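# Two-arm robot ties a tight rope knot

## Task

Make a knot in the rope and pull it tight, leaving it knotted once the robot lets go.

## Robot and tools

Robot: two arms, left_arm and right_arm, each with a two-finger gripper and a wrist camera. Base poses in the scene frame: left_arm at (+0.050, +0.302, 0) m, quat_wxyz (+1.000, 0, 0, -0.010); right_arm at (+0.010, -0.355, 0) m, quat_wxyz (+1.000, 0, 0, +0.016). A two-camera stand is fixed to the floor behind the arms.

Frames: the scene frame has its origin at table-top height, halfway between the nominal bases, +z up, +x out over the table, and left_arm on the +y side (arm names do not match image left/right). Hand positions, quaternions, velocities, Hand targets and wrist-camera poses are reported in each arm's own base frame. Fixed cameras and the table use the scene frame. Every commanded offset is taken along the current Hand target's own axes. On the gripper, fingers point along +z and open/close along y; end_effector_position is the spot between the pads, about 1 cm short of the tips. Reported poses may be off by a few cm, more at long reach.

execute_actions(actions, cameras): actions is a list of actions; each action is a list of up to 15 rows, one row per 1/30 s step (a shorter list repeats its final row until step 15). A row is one flat list of 14 numbers, each in [-1, 1]: left_arm dx, dy, dz, rx, ry, rz, opening, then right_arm in the same order. The six pose numbers are an offset from that arm's Hand target as it stood when the action began; every row is measured from that same start, but the next action or call starts from the new Hand target, so repeating an offset keeps moving. Scale: 1.0 = 0.6 m for dx/dy/dz and 180 degrees for the rotation vector (rx, ry, rz). Opening is absolute: +1 fully open (0.094 m), -1 shut. Six zeros leave an arm's pose request unchanged, but the opening number is always a command, so resend the present opening. cameras: list of names, ["all"], or []; images come only with an empty actions list or when asked for.

move(target, speed, blend, opening_speed, grip_force, blocking, cameras): target is one 14-number row laid out as above, or a list of up to 15 such rows; every row is an offset from the Hand targets at the start of the move, not from the previous row. The grippers travel straight lines, ending together, within at most 10 s. speed: m/s, 0.002 to 2.9, default 0.25 (turning capped at twice that in rad/s); one value or one per target. blend: corner rounding in m for a list; 0 stops at each row. opening_speed: change of opening per second on the -1..1 scale, 0.2 or higher. grip_force: N per finger pad, 10 to 50, one value or one per arm; it persists, and low forces close slowly. blocking=false returns after about 0.5 s while the move continues. Paths ignore obstacles and the other arm; grippers lag and overshoot more when fast or with a nearly straight arm; don't route a path near the arm's own base (the elbow can whip round). The result adds a move: line (done, off_target, moving, held, fault; limits=paced means the pose was clipped, limits=held means steps were withheld). done means at rest within 10 mm and 2 degrees.

wait(seconds): 0 to 3600, sends nothing new; a running move carries on. stop(): brakes the running move. zoom_image(camera, region): region [x0, y0, x1, y1] in pixels of that camera's newest image, at most 504 by 504. finished_scene(scene): the current scene number; irreversible; make no other call after it in that reply.

Cameras: cam_high, cam_low, cam_left_wrist, cam_right_wrist, all 896x504, with pinhole+radial calibration given in OpenCV form (fixed ones in the scene frame, wrist ones from joint readings and possibly slightly stale during motion). Calibration may be off by a couple of degrees and millimetres.

Result lines: end_effector_position (m) and end_effector_quat_wxyz; Hand target (your last commanded pose after clipping, the base for later offsets); Tool commands; grip_measured (opening on the -1..1 scale; Joint positions' last entry is the opening in m); Joint velocities (may read within noise or be omitted); joint torques (with offsets and noise; entries 1-3 wrap at ±28 N m); motor temperatures. Joint ranges (rad): waist -2.618 to 3.054, shoulder 0 to 3.142, elbow 0 to 3.142 (straight at 2.901), wrist pitch and yaw ±1.571, wrist roll ±2.094.

Behaviour: each step, commanded orientation is limited to within 40 degrees of the measured one. Friction and gravity can leave the gripper short, low or tilted; small moves may not happen or go astray, so check position and tilt after moves. A gripper resting short stays short through waits; resend zeros via execute_actions or add the missing offset. A blocked arm keeps pushing until commanded back past its gripper.

Gripping: empty grip_measured reads up to about 2.5 mm wide; on a hard part it can read about 3 mm under its width. Force rises near first contact and jumps to the limit around 20 N. Open well above grip_measured to release.

Avoid: any rope leaving the table, or any part of it sinking more than a finger's width below the table surface; dropping or releasing moving rope; fast hits or hard presses on the table or fixtures; any contact or squeeze between the two arms (including gripping the other arm's fingers); wrist-camera cable contact, which counts as touching; stretched or straining poses that heat motors (MOTOR HOT at 75 °C, fold fault at 90 °C, collapse at 100 °C). Loose items can occasionally get nudged by outside disturbances.

Each tool is called as name(argument=value, ...), one argument or row to a line, values as JSON.

## Session

execute_actions(
  actions=[],
)

Scene clock: 0.00 s.
left_arm: end_effector_position=(+0.3901, +0.0144, +0.0800) grip_measured=+1.000 end_effector_quat_wxyz=(+0.569, -0.032, +0.820, +0.056) | right_arm: end_effector_position=(+0.3940, +0.0171, +0.0795) grip_measured=+1.000 end_effector_quat_wxyz=(+0.562, -0.041, +0.826, -0.008)
Joint positions: left_arm=[-0.034 1.577 0.342 0.877 -0.159 -0.001 0.094] | right_arm=[0.048 1.568 0.367 0.823 0.011 -0.059 0.094]
Joint velocities: within noise
Joint torques (N m): no reading
Motor temperatures (°C): left_arm=[23 29 28 28 22 22 25] | right_arm=[24 27 29 30 23 25 24]
Heat: left arm: 29 °C; right arm: 30 °C.
Hand target: left_arm +0.3912, +0.0143, +0.0814; +0.570, -0.032, +0.819, +0.056 | right_arm +0.3957, +0.0172, +0.0822; +0.564, -0.041, +0.824, -0.008
Tool commands: left_gripper/opening=+1.0 right_gripper/opening=+1.0
camera_calibration:
cam_left_wrist: T_world_to_cam=[[0.10589, -0.99132, 0.07789, -0.03695], [-0.63064, -0.12751, -0.76553, 0.34127], [0.76882, 0.03194, -0.63867, -0.1443]] pos_world=[0.33007, 0.01149, 0.17197]
cam_right_wrist: T_world_to_cam=[[0.04711, -0.97946, 0.19607, -0.02406], [-0.6585, -0.17805, -0.73122, 0.35134], [0.75111, -0.09466, -0.65336, -0.1356]] pos_world=[0.33434, 0.02616, 0.17303]

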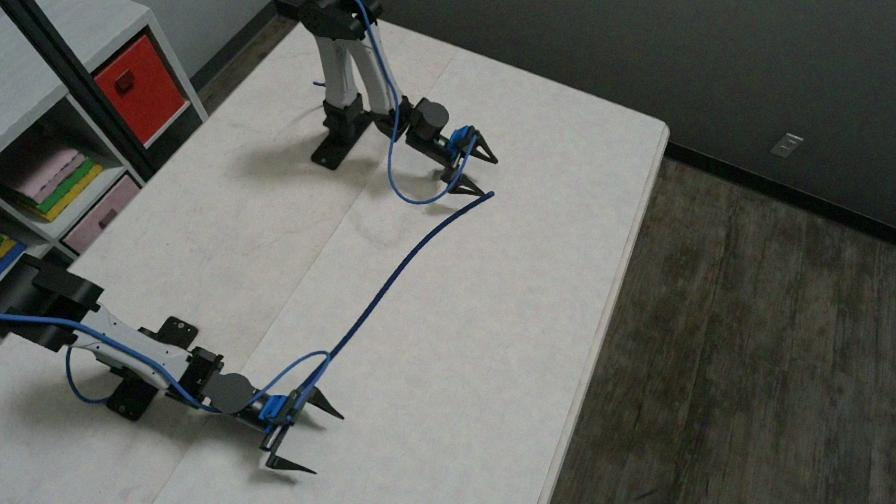

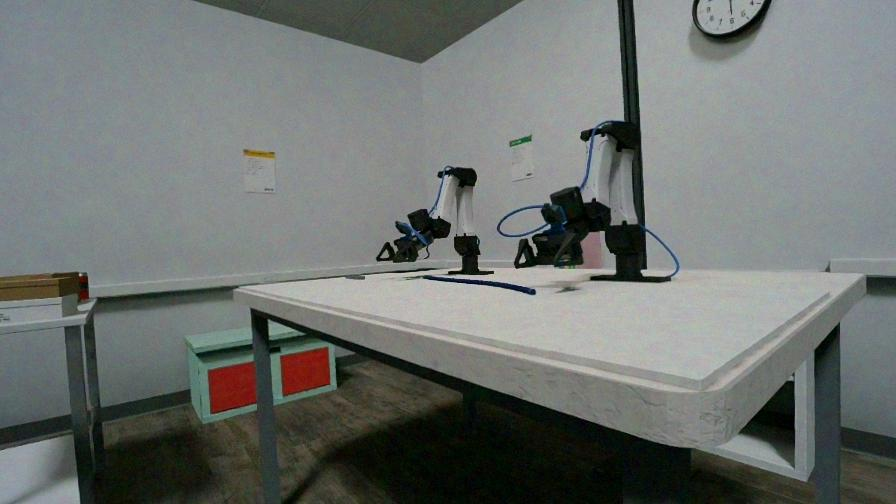

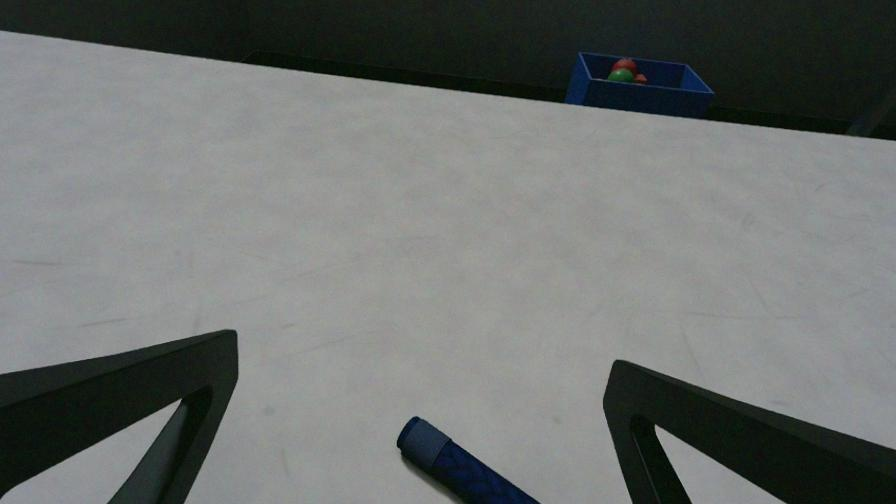

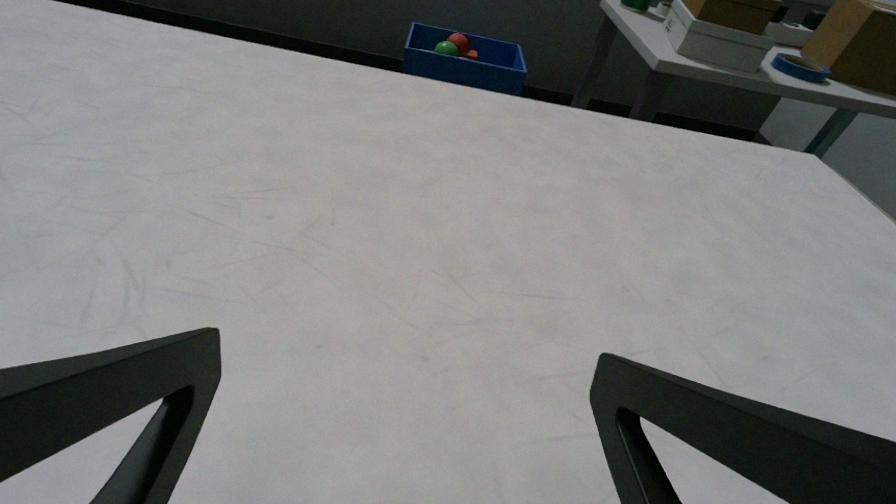

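zoom_image(
  camera="cam_high",
  region=[200, 300, 400, 500],
)

zoom_image(
  camera="cam_low",
  region=[300, 130, 700, 330],
)

Scaled by 2.520 from the camera's image (finer frame: 1280x720).

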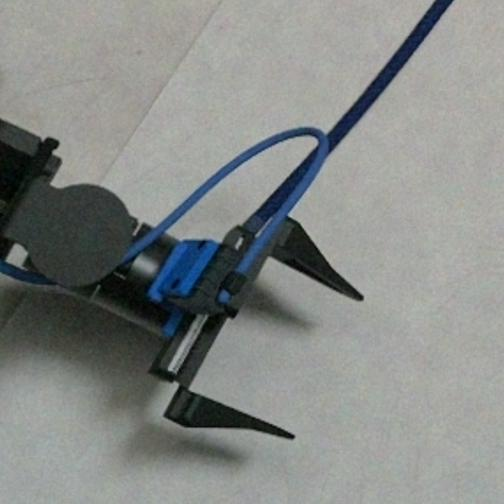

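Scaled by 1.260 from the camera's image (finer frame: 1280x720).

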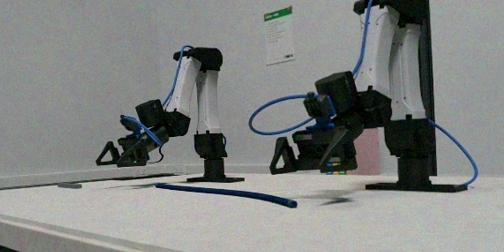

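move(
  target=[-0.21, 0, -0.253, 0.038, 0.387, 0.022, 1, -0.21, 0, -0.253, -0.005, 0.382, 0.028, 1],
  cameras=["all"],
)

Scene clock: 45.13 s.
left_arm: end_effector_position=(+0.2949, -0.0060, +0.2396) grip_measured=+1.000 end_effector_quat_wxyz=(+0.093, +0.000, +0.996, +0.004) | right_arm: end_effector_position=(+0.3018, +0.0184, +0.2426) grip_measured=+1.000 end_effector_quat_wxyz=(+0.107, -0.002, +0.994, -0.001)
Joint positions: left_arm=[-0.028 1.57 1.763 -1.577 -0.013 -0.028 0.094] | right_arm=[0.071 1.576 1.776 -1.556 0.018 0.064 0.094]
Joint torques (N m): left_arm=[0.7 -7.99 7.08 0.74 0.17 0.12] | right_arm=[-0.16 -8.09 7.75 0.69 -0.11 0.09]
Motor temperatures (°C): left_arm=[23 33 31 35 22 22 25] | right_arm=[24 29 33 35 23 25 24]
Heat: left arm: 35 °C; right arm: 35 °C.
Hand target: left_arm +0.2937, -0.0065, +0.2516; -0.001, +0.001, +1.000, +0.000 | right_arm +0.2996, +0.0216, +0.2544; +0.000, +0.001, +1.000, +0.000
Off the commanded pose: left_arm 0.012 m, 11 deg | right_arm 0.012 m, 12 deg.
joint sent to its limit (left arm) — joint 4 (wrist pitch), lower limit. The joint targets are off in orientation, not in position.
joint sent to its limit (right arm) — joint 4 (wrist pitch), lower limit. The joint targets are off in orientation, not in position.
move: off_target (left_arm, right_arm)
cam_left_wrist: T_world_to_cam=[[0.11064, -0.99151, 0.06825, -0.0586], [-0.98259, -0.09882, 0.1573, 0.28361], [-0.14922, -0.08447, -0.98519, 0.38451]] pos_world=[0.34254, 0.0024, 0.3382]
cam_right_wrist: T_world_to_cam=[[0.11278, -0.98956, 0.08976, -0.04427], [-0.98489, -0.09938, 0.14184, 0.29547], [-0.13144, -0.1044, -0.98581, 0.38752]] pos_world=[0.34693, 0.02601, 0.34409]

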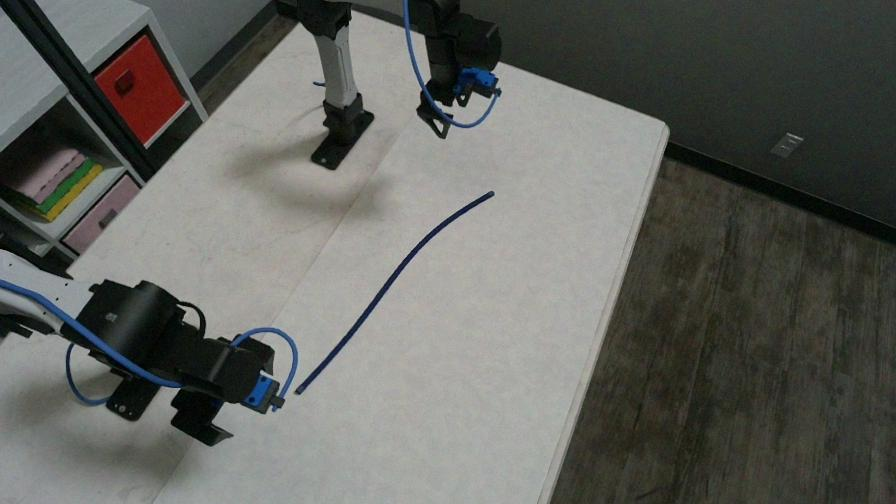

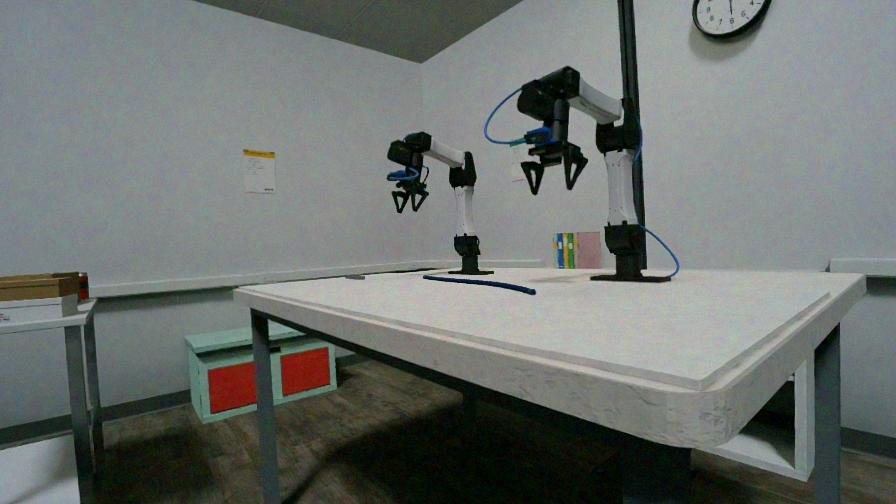

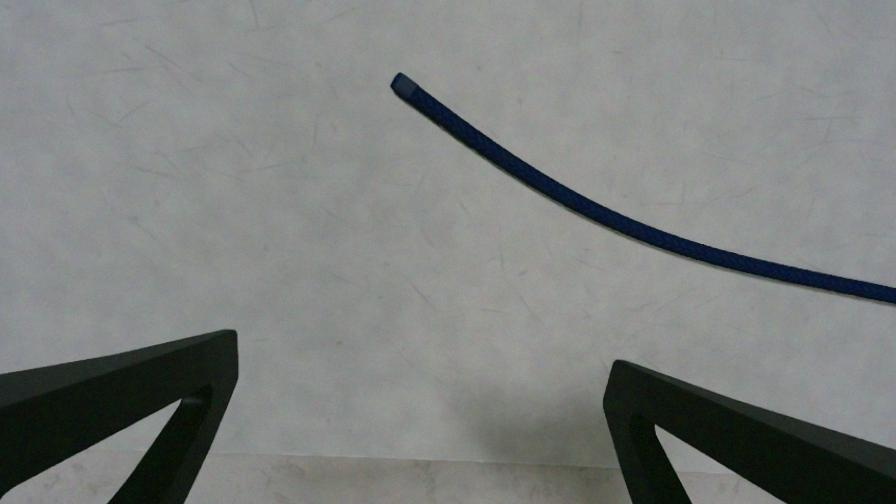

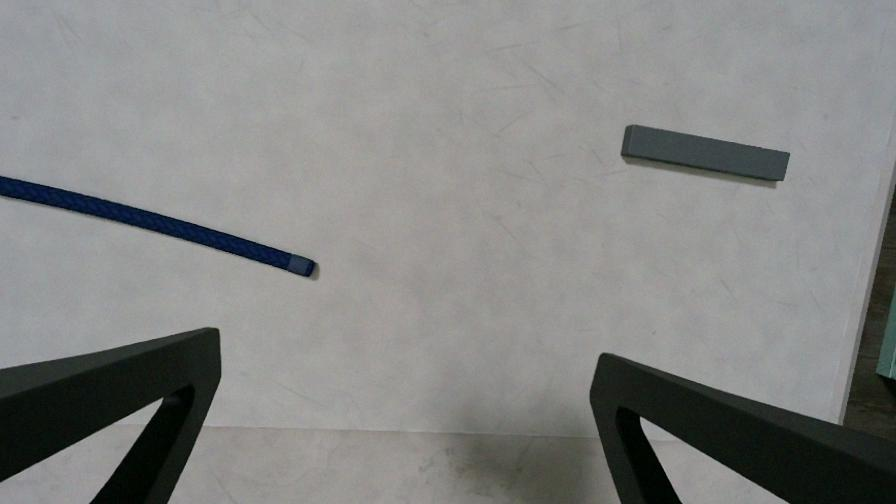

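move(
  target=[-0.159, 0, 0.286, 0, 0, -0.3056, 0.2, 0, 0, 0, 0, 0, 0, 0],
  cameras=["cam_left_wrist"],
)

Scene clock: 86.33 s.
left_arm: end_effector_position=(+0.3799, -0.0065, +0.0802) grip_measured=+0.202 end_effector_quat_wxyz=(-0.005, -0.454, +0.891, +0.008) | right_arm: end_effector_position=(+0.3017, +0.0185, +0.2426) grip_measured=+0.002 end_effector_quat_wxyz=(+0.107, -0.002, +0.994, -0.001)
Joint positions: left_arm=[-0.021 2.013 1.678 -1.252 -0.009 -0.963 0.056] | right_arm=[0.071 1.576 1.776 -1.557 0.017 0.065 0.047]
Joint torques (N m): left_arm=[0.61 -9.05 7.46 0.44 0.11 -0.05] | right_arm=[-0.12 -7.83 8.13 0.7 -0.12 0.04]
Motor temperatures (°C): left_arm=[23 36 34 30 22 22 25] | right_arm=[24 32 37 32 23 25 24]
Heat: left arm: 36 °C; right arm: 37 °C.
Hand target: left_arm +0.3889, -0.0067, +0.0798; -0.001, -0.461, +0.887, +0.000 | right_arm +0.2996, +0.0216, +0.2544; +0.000, +0.001, +1.000, +0.000
Off the commanded pose: left_arm 0.009 m, 1 deg | right_arm 0.012 m, 12 deg.
joint sent to its limit (right arm) — joint 4 (wrist pitch), lower limit. The joint targets are off in orientation, not in position.
move: done
cam_left_wrist: T_world_to_cam=[[0.87336, -0.48578, 0.03554, -0.34147], [-0.46797, -0.81662, 0.33783, 0.1776], [-0.13509, -0.31168, -0.94053, 0.22972]] pos_world=[0.41237, 0.05075, 0.1682]

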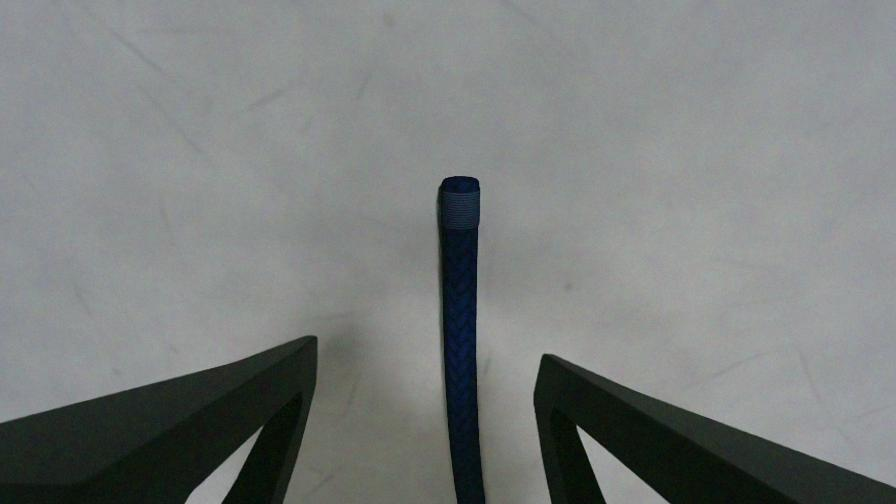

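move(
  target=[
    [-0.0077, -0.011, 0.11, 0, 0, 0, 0.2, 0, 0, 0, 0, 0, 0, 0],
    [-0.0077, -0.011, 0.11, 0, 0, 0, -1, 0, 0, 0, 0, 0, 0, 0],
  ],
  speed=0.15,
  cameras=["cam_left_wrist"],
)

Scene clock: 95.43 s.
left_arm: end_effector_position=(+0.3998, -0.0070, +0.0253) grip_measured=-0.816 end_effector_quat_wxyz=(+0.011, -0.454, +0.891, -0.001) | right_arm: end_effector_position=(+0.3017, +0.0185, +0.2426) grip_measured=+0.002 end_effector_quat_wxyz=(+0.107, -0.002, +0.994, -0.001)
Joint positions: left_arm=[-0.021 2.095 1.578 -1.033 -0.009 -0.965 0.009] | right_arm=[0.071 1.576 1.776 -1.557 0.017 0.065 0.047]
Joint torques (N m): left_arm=[0.62 -9.54 4.01 0.57 0.1 -0.06] | right_arm=[-0.14 -8.12 7.77 0.67 -0.1 0.08]
Heat: left arm: 37 °C; right arm: 38 °C.
Hand target: left_arm +0.3969, -0.0067, +0.0139; +0.000, -0.461, +0.887, +0.000 | right_arm +0.2996, +0.0216, +0.2544; +0.000, +0.001, +1.000, +0.000
Off the commanded pose: left_arm 0.012 m, 2 deg | right_arm 0.012 m, 12 deg.
joint sent to its limit (right arm) — joint 4 (wrist pitch), lower limit. The joint targets are off in orientation, not in position.
move: off_target (left_arm); target 2's new opening was sent with left_arm's hand 0.011 m and 1 deg from that target
cam_left_wrist: T_world_to_cam=[[0.87213, -0.48442, 0.06873, -0.35747], [-0.47907, -0.81694, 0.32109, 0.20986], [-0.09939, -0.31296, -0.94455, 0.16639]] pos_world=[0.42883, 0.05035, 0.11435]

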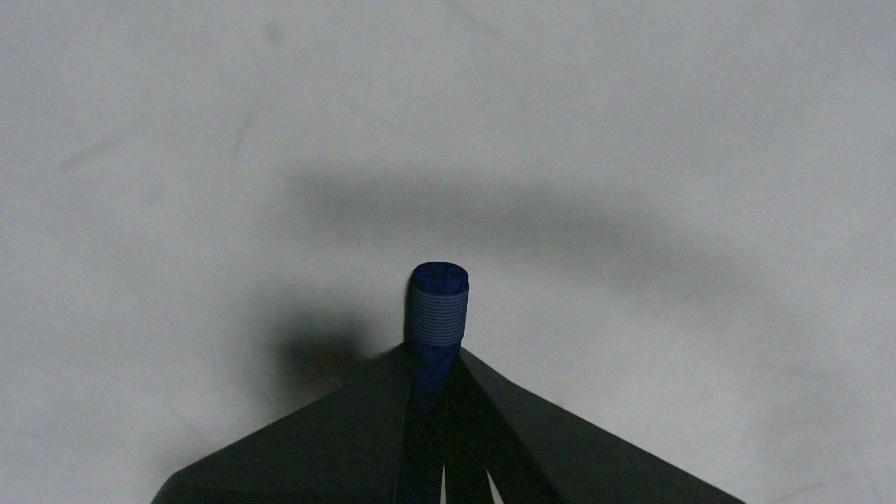

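move(
  target=[
    [0,0,-0.0917,0,0,0,-1,0,0,0,0,0,0,0],
    [0.162,-0.167,-0.0917,0,0,0.25,-1,0,0,0,0,0,0,0],
    [0.347,-0.281,-0.0917,0,0,0.472,-1,0,0,0,0,0,0,0],
    [0.513,-0.278,-0.0917,0,0,0.75,-1,0,0,0,0,0,0,0],
  ],
  blend=0.02,
  speed=0.2,
  cameras=["cam_high","cam_left_wrist"],
)

Scene clock: 120.40 s.
left_arm: end_effector_position=(+0.3573, -0.3508, +0.0746) grip_measured=-0.816 end_effector_quat_wxyz=(+0.026, +0.637, +0.770, +0.002) | right_arm: end_effector_position=(+0.3017, +0.0185, +0.2426) grip_measured=+0.002 end_effector_quat_wxyz=(+0.107, -0.002, +0.994, -0.001)
Joint positions: left_arm=[-0.779 2.605 2.663 -1.577 -0.009 0.603 0.009] | right_arm=[0.071 1.576 1.776 -1.557 0.017 0.065 0.047]
Joint torques (N m): left_arm=[0.03 -12.68 7.31 0.41 0.18 0.16] | right_arm=[-0.03 -8.23 7.98 0.61 -0.11 0.06]
Motor temperatures (°C): left_arm=[23 41 35 29 22 22 26] | right_arm=[24 33 39 31 23 25 24]
Heat: left arm: 41 °C; right arm: 39 °C.
Hand target: left_arm +0.3564, -0.3544, +0.0690; +0.000, +0.644, +0.765, +0.000 | right_arm +0.2996, +0.0216, +0.2544; +0.000, +0.001, +1.000, +0.000
Off the commanded pose: left_arm 0.007 m, 3 deg | right_arm 0.012 m, 12 deg.
joint sent to its limit (left arm) — joint 4 (wrist pitch), lower limit. The joint targets still meet the commanded pose.
joint sent to its limit (right arm) — joint 4 (wrist pitch), lower limit. The joint targets are off in orientation, not in position.
move: off_target (left_arm)
cam_left_wrist: T_world_to_cam=[[-0.95234, -0.30416, 0.02297, 0.22814], [-0.28365, 0.9108, 0.29999, 0.43055], [-0.11217, 0.27918, -0.95367, 0.31416]] pos_world=[0.37463, -0.41046, 0.1652]

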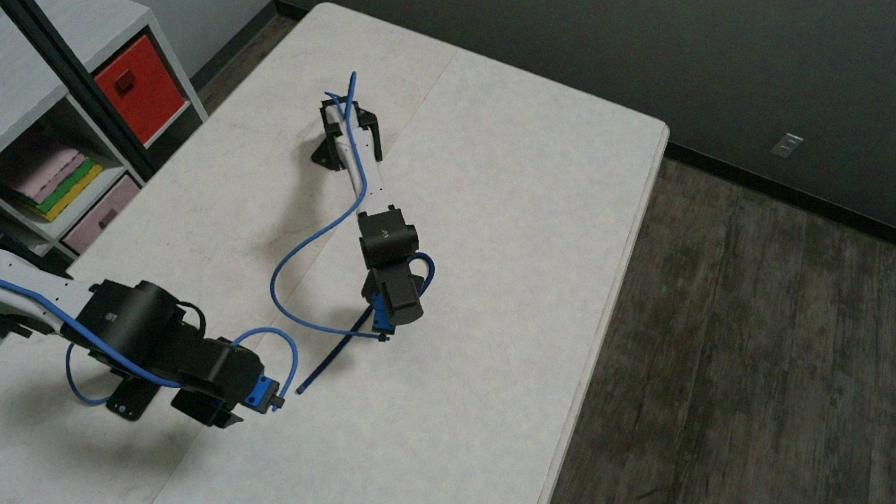

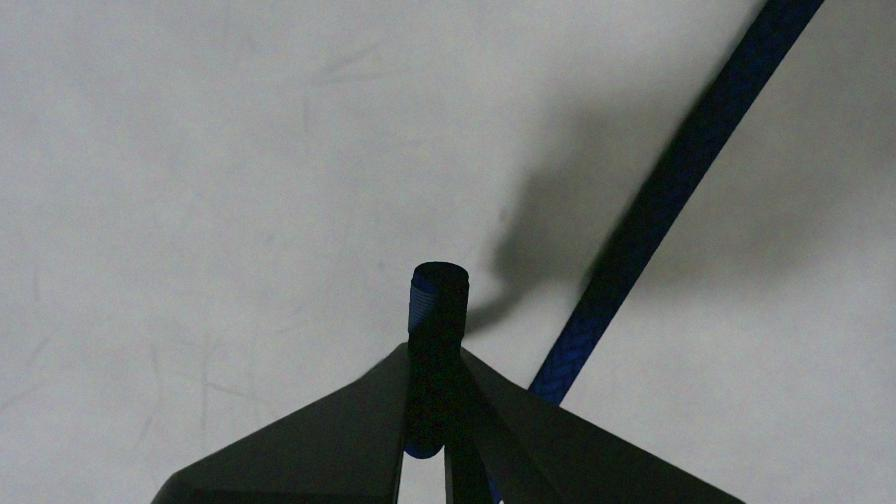

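move(
  target=[
    [-0.019,-0.22,0,0,0,0.222,-1,0,0,0,0,0,0,0],
    [-0.019,-0.22,0.072,0,0,0.222,-1,0,0,0,0,0,0,0],
  ],
  speed=0.2,
  cameras=["cam_high","cam_left_wrist"],
)

Scene clock: 130.87 s.
left_arm: end_effector_position=(+0.2281, -0.3831, +0.0254) grip_measured=-0.816 end_effector_quat_wxyz=(-0.016, +0.862, +0.506, +0.005) | right_arm: end_effector_position=(+0.3017, +0.0185, +0.2426) grip_measured=+0.002 end_effector_quat_wxyz=(+0.107, -0.002, +0.994, -0.001)
Joint positions: left_arm=[-1.037 2.338 1.978 -1.242 -0.009 1.042 0.009] | right_arm=[0.071 1.576 1.776 -1.557 0.017 0.065 0.047]
Joint torques (N m): left_arm=[0.12 -14.89 3.41 0.74 0.2 0.17] | right_arm=[-0.28 -7.95 8.08 0.63 -0.11 0]
Heat: left arm: 45 °C; right arm: 39 °C.
Hand target: left_arm +0.2283, -0.3883, +0.0260; +0.000, +0.866, +0.500, -0.001 | right_arm +0.2996, +0.0216, +0.2544; +0.000, +0.001, +1.000, +0.000
Off the commanded pose: left_arm 0.005 m, 2 deg | right_arm 0.012 m, 12 deg.
joint sent to its limit (right arm) — joint 4 (wrist pitch), lower limit. The joint targets are off in orientation, not in position.
move: done
cam_left_wrist: T_world_to_cam=[[-0.924, 0.37514, 0.07414, 0.34893], [0.37541, 0.85303, 0.36251, 0.26409], [0.07275, 0.36279, -0.92902, 0.25098]] pos_world=[0.20501, -0.44723, 0.11156]

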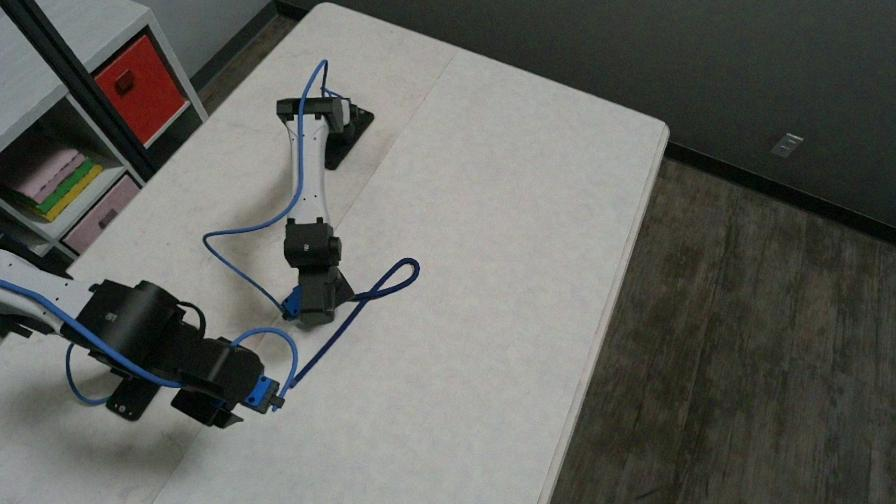

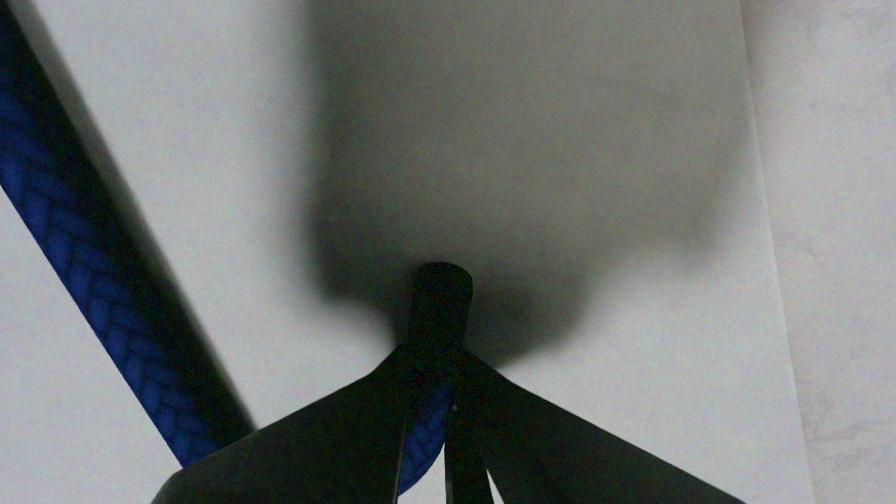

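move(
  target=[
    [0,0,0,0,0,0,-0.3,0,0,0,0,0,0,0],
    [0,0,-0.12,0,0,0,-0.3,0,0,0,0,0,0,0],
    [0,0.02,-0.3,0,0,-0.5,-0.3,0,0,0,0,0,0,0],
    [-0.28,0.02,-0.3,0,0,-0.5,-0.3,0,0,0,0,0,0,0],
  ],
  blend=[0,0.03,0.03,0],
  speed=0.25,
  cameras=["all"],
)

Scene clock: 140.67 s.
left_arm: end_effector_position=(+0.1519, -0.5335, +0.2092) grip_measured=-0.303 end_effector_quat_wxyz=(+0.137, +0.259, +0.931, -0.217) | right_arm: end_effector_position=(+0.3017, +0.0185, +0.2426) grip_measured=+0.002 end_effector_quat_wxyz=(+0.107, -0.002, +0.994, -0.001)
Joint positions: left_arm=[-1.296 2.465 2.84 -1.427 -0.009 -0.752 0.033] | right_arm=[0.071 1.576 1.776 -1.557 0.017 0.065 0.047]
Joint torques (N m): left_arm=[0.54 -11.96 7.19 1.54 0.06 -0.05] | right_arm=[-0.17 -7.76 7.6 0.65 -0.12 0.12]
Motor temperatures (°C): left_arm=[23 48 36 29 22 22 26] | right_arm=[24 33 40 31 23 25 23]
Heat: left arm: 48 °C; right arm: 40 °C.
Hand target: left_arm +0.1548, -0.5397, +0.2060; -0.001, +0.259, +0.966, +0.000 | right_arm +0.2996, +0.0216, +0.2544; +0.000, +0.001, +1.000, +0.000
Off the commanded pose: left_arm 0.008 m, 30 deg | right_arm 0.012 m, 12 deg.
elbow stopped short (left arm): the move would have taken joint 3 (elbow) straighter than the controller allows.
joint sent to its limit (right arm) — joint 4 (wrist pitch), lower limit. The joint targets are off in orientation, not in position.
move: off_target (left_arm)
cam_left_wrist: T_world_to_cam=[[-0.44384, -0.79059, 0.42188, -0.44627], [-0.876, 0.48196, -0.01842, 0.42613], [-0.18877, -0.37774, -0.90646, 0.12175]] pos_world=[0.1982, -0.51221, 0.30648]
cam_right_wrist: T_world_to_cam=[[0.11221, -0.9897, 0.08889, -0.04375], [-0.98489, -0.09889, 0.14219, 0.29525], [-0.13193, -0.1035, -0.98584, 0.38757]] pos_world=[0.34683, 0.02601, 0.34399]

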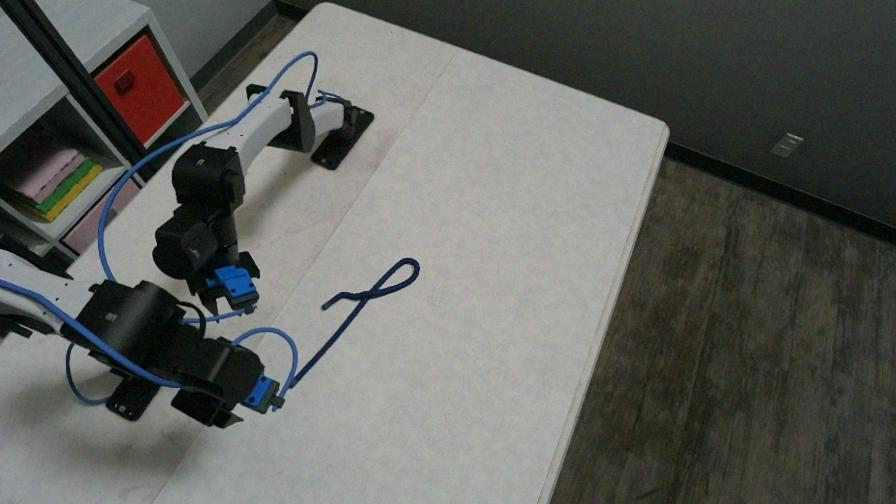

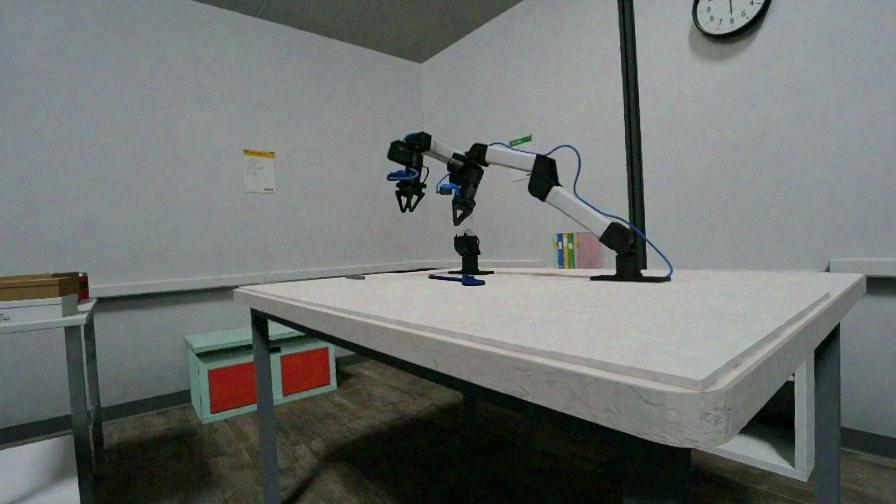

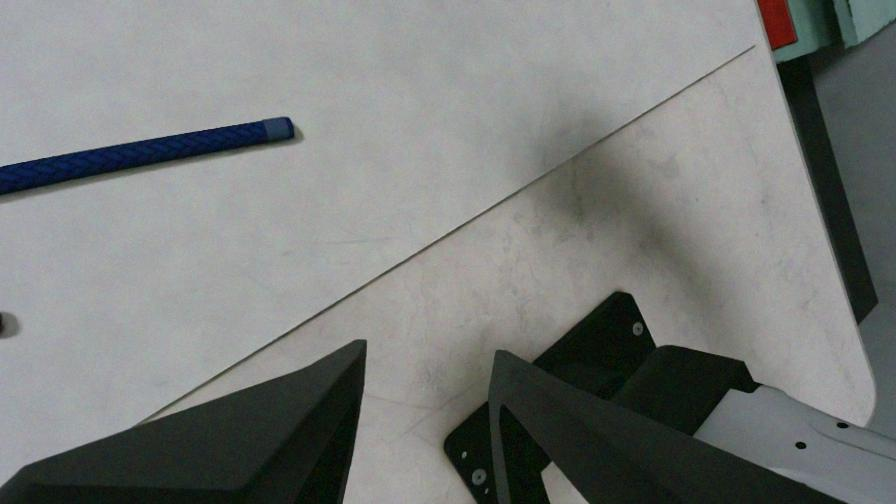

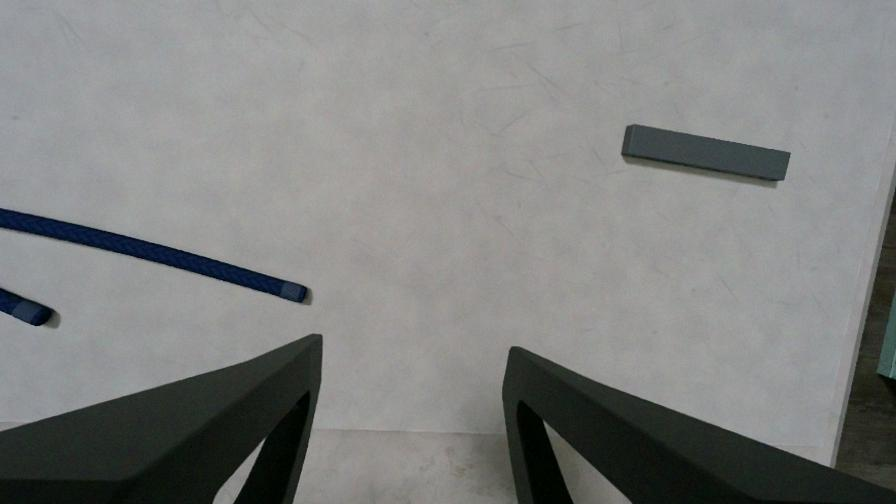

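zoom_image(
  camera="cam_high",
  region=[280, 230, 460, 410],
)

Scaled by 2.800 from the camera's image (finer frame: 1280x720).

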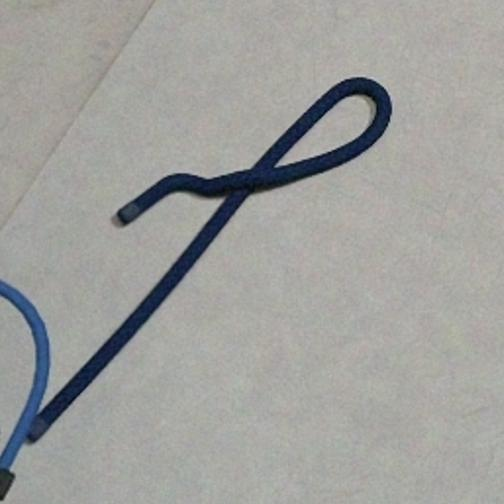

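move(
  target=[
    [0.241,0.9,-0.073,0,0,-0.167,0,0,0,0,0,0,0,-0.2],
    [0.241,0.9,-0.073,0,0,-0.167,0,0.051,0.384,0.257,0,0,-0.344,-0.2],
  ],
  blend=[0.1,0],
  speed=0.3,
  cameras=["cam_high","cam_left_wrist","cam_right_wrist"],
)

Scene clock: 181.20 s.
left_arm: end_effector_position=(+0.2969, -0.0032, +0.2456) grip_measured=-0.002 end_effector_quat_wxyz=(+0.104, -0.004, +0.995, -0.008) | right_arm: end_effector_position=(+0.2646, +0.2438, +0.0981) grip_measured=-0.198 end_effector_quat_wxyz=(-0.008, -0.508, +0.861, -0.007)
Joint positions: left_arm=[-0.002 1.567 1.782 -1.577 0.015 -0.012 0.047] | right_arm=[0.75 1.93 1.632 -1.292 0.01 -0.317 0.038]
Joint torques (N m): left_arm=[0.54 -5.04 7.25 0.76 -0.1 0.14] | right_arm=[-0.09 -8.96 8.4 0.39 -0.12 -0.16]
Heat: left arm: 50 °C; right arm: 41 °C.
Hand target: left_arm +0.3001, +0.0001, +0.2495; -0.001, +0.000, +1.000, +0.000 | right_arm +0.2693, +0.2520, +0.1003; +0.000, -0.514, +0.858, +0.000
Off the commanded pose: left_arm 0.006 m, 12 deg | right_arm 0.010 m, 1 deg.
joint sent to its limit (left arm) — joint 4 (wrist pitch), lower limit. The joint targets are off in orientation, not in position.
move: off_target (left_arm); blend cut to 0 m at target 1
cam_left_wrist: T_world_to_cam=[[0.11357, -0.98897, 0.09512, -0.06384], [-0.9852, -0.09973, 0.13942, 0.2901], [-0.12839, -0.10955, -0.98565, 0.38486]] pos_world=[0.34247, 0.00796, 0.34497]
cam_right_wrist: T_world_to_cam=[[0.92756, -0.36843, 0.06239, -0.16829], [-0.36448, -0.85527, 0.36833, 0.29961], [-0.08235, -0.36439, -0.9276, 0.30843]] pos_world=[0.2907, 0.30663, 0.18624]

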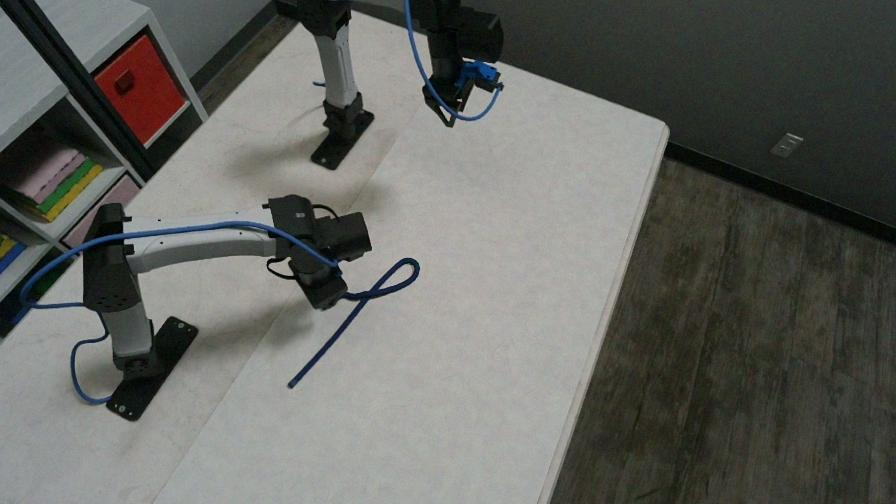

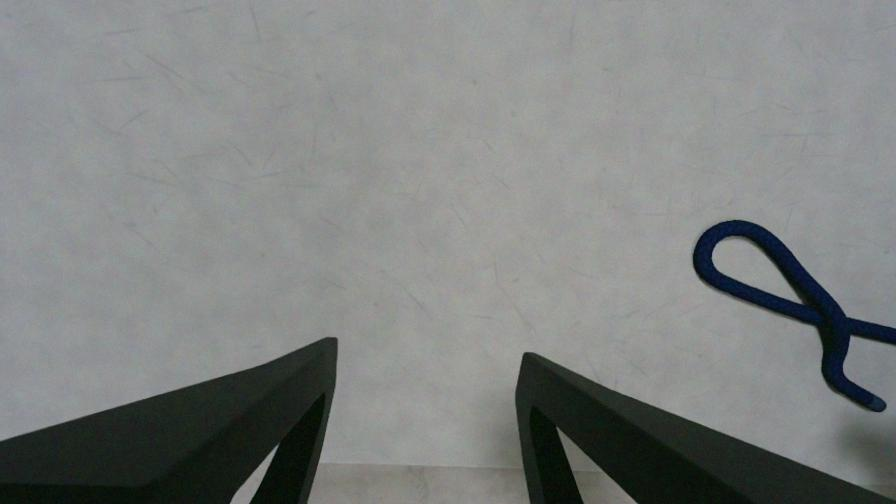

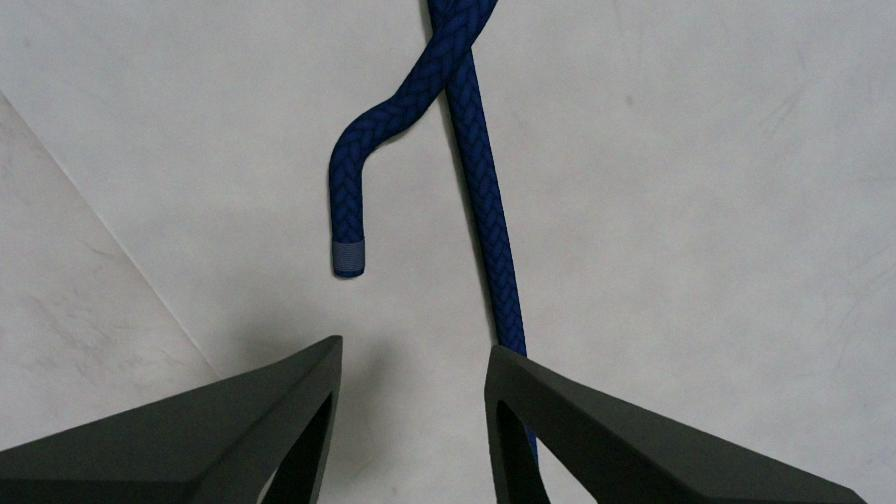

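move(
  target=[
    [0,0,0,0,0,0,0,-0.012,0.048,0.13,0,0,0,-0.2],
    [0,0,0,0,0,0,0,-0.012,0.048,0.13,0,0,0,-1],
  ],
  speed=0.15,
  cameras=["cam_right_wrist"],
)

Scene clock: 192.27 s.
left_arm: end_effector_position=(+0.2969, -0.0032, +0.2456) grip_measured=-0.002 end_effector_quat_wxyz=(+0.104, -0.004, +0.995, -0.008) | right_arm: end_effector_position=(+0.2525, +0.2723, +0.0312) grip_measured=-0.987 end_effector_quat_wxyz=(+0.011, -0.515, +0.857, -0.001)
Joint positions: left_arm=[-0.002 1.567 1.782 -1.577 0.015 -0.012 0.047] | right_arm=[0.827 1.983 1.436 -1.003 0.009 -0.254 0.001]
Joint torques (N m): left_arm=[0.54 -5.04 7.25 0.76 -0.1 0.14] | right_arm=[0.2 -9.39 4.75 0.53 -0.02 0.07]
Heat: left arm: 46 °C; right arm: 42 °C.
Hand target: left_arm +0.3001, +0.0001, +0.2495; -0.001, +0.000, +1.000, +0.000 | right_arm +0.2473, +0.2719, +0.0222; +0.000, -0.514, +0.858, +0.000
Off the commanded pose: left_arm 0.006 m, 12 deg | right_arm 0.010 m, 1 deg.
joint sent to its limit (left arm) — joint 4 (wrist pitch), lower limit. The joint targets are off in orientation, not in position.
move: done
cam_right_wrist: T_world_to_cam=[[0.93106, -0.35666, 0.07688, -0.14689], [-0.36115, -0.87095, 0.33319, 0.34875], [-0.05188, -0.33799, -0.93972, 0.24119]] pos_world=[0.27523, 0.33287, 0.12175]

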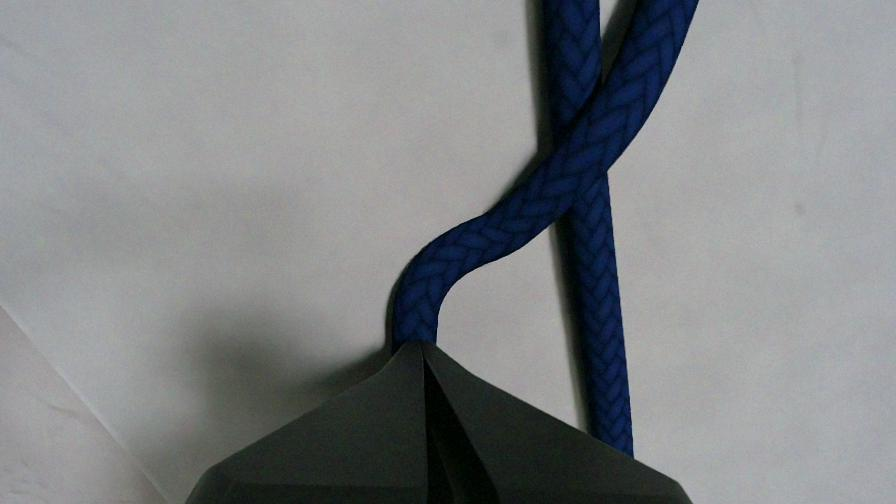

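move(
  target=[
    [0,0,0,0,0,0,0,0,0,0,0,0,0,-0.3],
    [0,0,0,0,0,0,0,0.008,0,0.022,0,0,0,-0.3],
    [0,0,0,0,0,0,0,0.008,0,0.022,0,0,0,-1],
  ],
  speed=0.15,
  cameras=["cam_right_wrist"],
)

Scene clock: 199.27 s.
left_arm: end_effector_position=(+0.2969, -0.0032, +0.2456) grip_measured=-0.002 end_effector_quat_wxyz=(+0.104, -0.004, +0.995, -0.008) | right_arm: end_effector_position=(+0.2498, +0.2694, +0.0184) grip_measured=-0.819 end_effector_quat_wxyz=(+0.012, -0.514, +0.857, -0.001)
Joint positions: left_arm=[-0.002 1.567 1.782 -1.577 0.015 -0.012 0.047] | right_arm=[0.827 1.983 1.383 -0.948 0.009 -0.254 0.009]
Joint torques (N m): left_arm=[0.55 -5.04 7.25 0.76 -0.1 0.14] | right_arm=[-0.34 -9.09 4.63 0.51 -0.03 0.08]
Heat: left arm: 44 °C; right arm: 41 °C.
Hand target: left_arm +0.3001, +0.0001, +0.2495; -0.001, +0.000, +1.000, +0.000 | right_arm +0.2451, +0.2678, +0.0091; +0.000, -0.514, +0.858, +0.000
Off the commanded pose: left_arm 0.006 m, 12 deg | right_arm 0.011 m, 1 deg.
joint sent to its limit (left arm) — joint 4 (wrist pitch), lower limit. The joint targets are off in orientation, not in position.
move: off_target (right_arm); target 3's new opening was sent with right_arm's hand 0.011 m and 1 deg from that target
cam_right_wrist: T_world_to_cam=[[0.93084, -0.35709, 0.07755, -0.14435], [-0.36187, -0.87133, 0.33142, 0.34987], [-0.05077, -0.33657, -0.94029, 0.22749]] pos_world=[0.27253, 0.32987, 0.10915]

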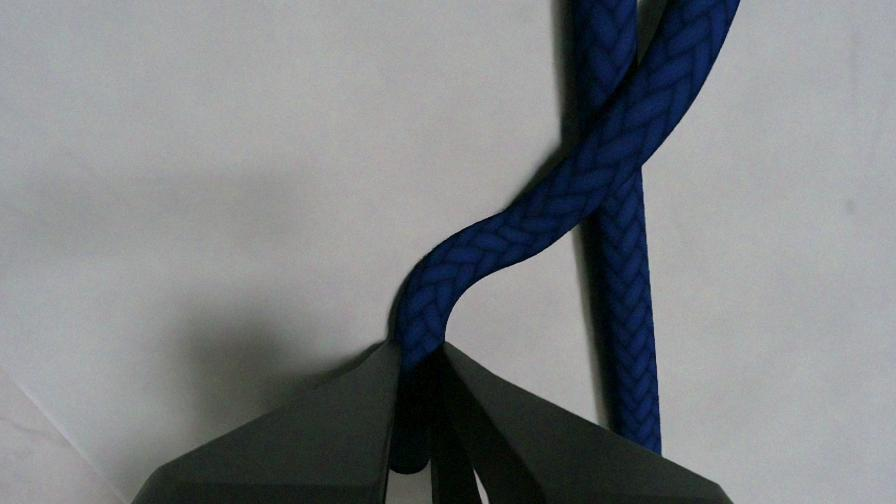

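move(
  target=[
    [0,0,0,0,0,0,0,0,0,-0.052,0,0,0,-1],
    [0,0,0,0,0,0,0,-0.132,0.046,-0.052,0,0,0.622,-1],
    [0,0,0,0,0,0,0,-0.132,0.046,0.0,0,0,0.622,-1],
  ],
  blend=[0.01,0,0],
  speed=0.15,
  cameras=["cam_high","cam_right_wrist"],
)

Scene clock: 217.47 s.
left_arm: end_effector_position=(+0.2969, -0.0032, +0.2456) grip_measured=-0.002 end_effector_quat_wxyz=(+0.104, -0.004, +0.995, -0.008) | right_arm: end_effector_position=(+0.2627, +0.3502, +0.0188) grip_measured=-0.819 end_effector_quat_wxyz=(+0.005, +0.422, +0.906, +0.007)
Joint positions: left_arm=[-0.002 1.567 1.782 -1.577 0.015 -0.012 0.047] | right_arm=[0.93 2.254 1.808 -1.108 0.008 1.802 0.009]
Joint torques (N m): left_arm=[0.54 -5.04 7.24 0.76 -0.1 0.14] | right_arm=[0.16 -11.49 4.97 0.53 0.04 0.07]
Motor temperatures (°C): left_arm=[23 40 42 29 22 22 25] | right_arm=[24 38 40 30 23 25 25]
Heat: left arm: 42 °C; right arm: 40 °C.
Hand target: left_arm +0.3001, +0.0001, +0.2495; -0.001, +0.000, +1.000, +0.000 | right_arm +0.2581, +0.3506, +0.0091; +0.000, +0.423, +0.906, +0.000
Off the commanded pose: left_arm 0.006 m, 12 deg | right_arm 0.011 m, 1 deg.
joint sent to its limit (left arm) — joint 4 (wrist pitch), lower limit. The joint targets are off in orientation, not in position.
move: off_target (right_arm)
cam_right_wrist: T_world_to_cam=[[-0.67905, -0.73279, 0.04372, 0.42763], [-0.67867, 0.64937, 0.34312, -0.02486], [-0.27982, 0.20333, -0.93827, 0.12672]] pos_world=[0.30897, 0.30374, 0.10874]

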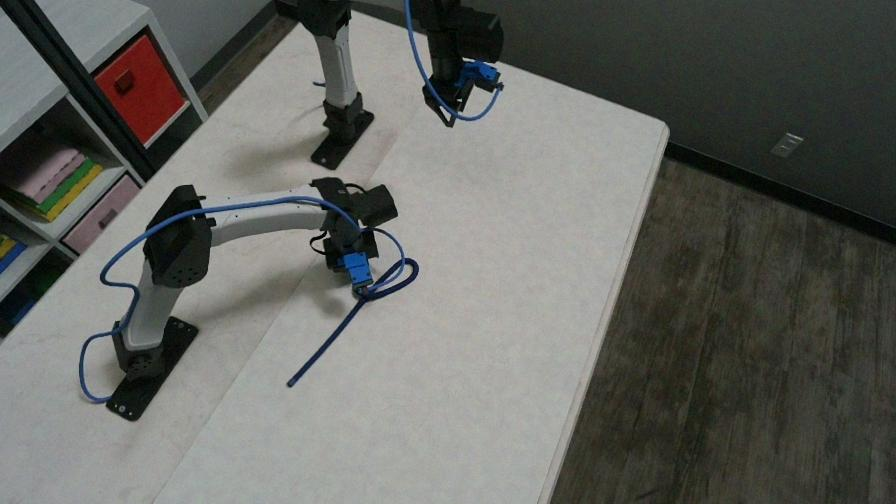

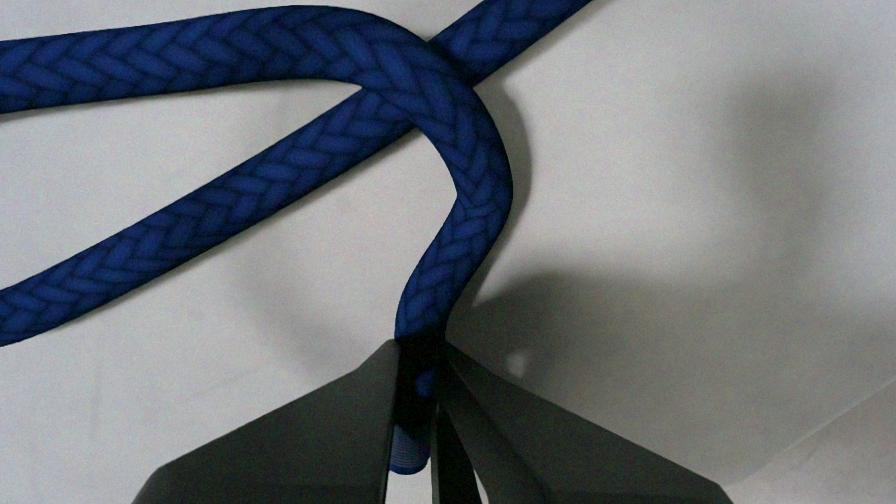

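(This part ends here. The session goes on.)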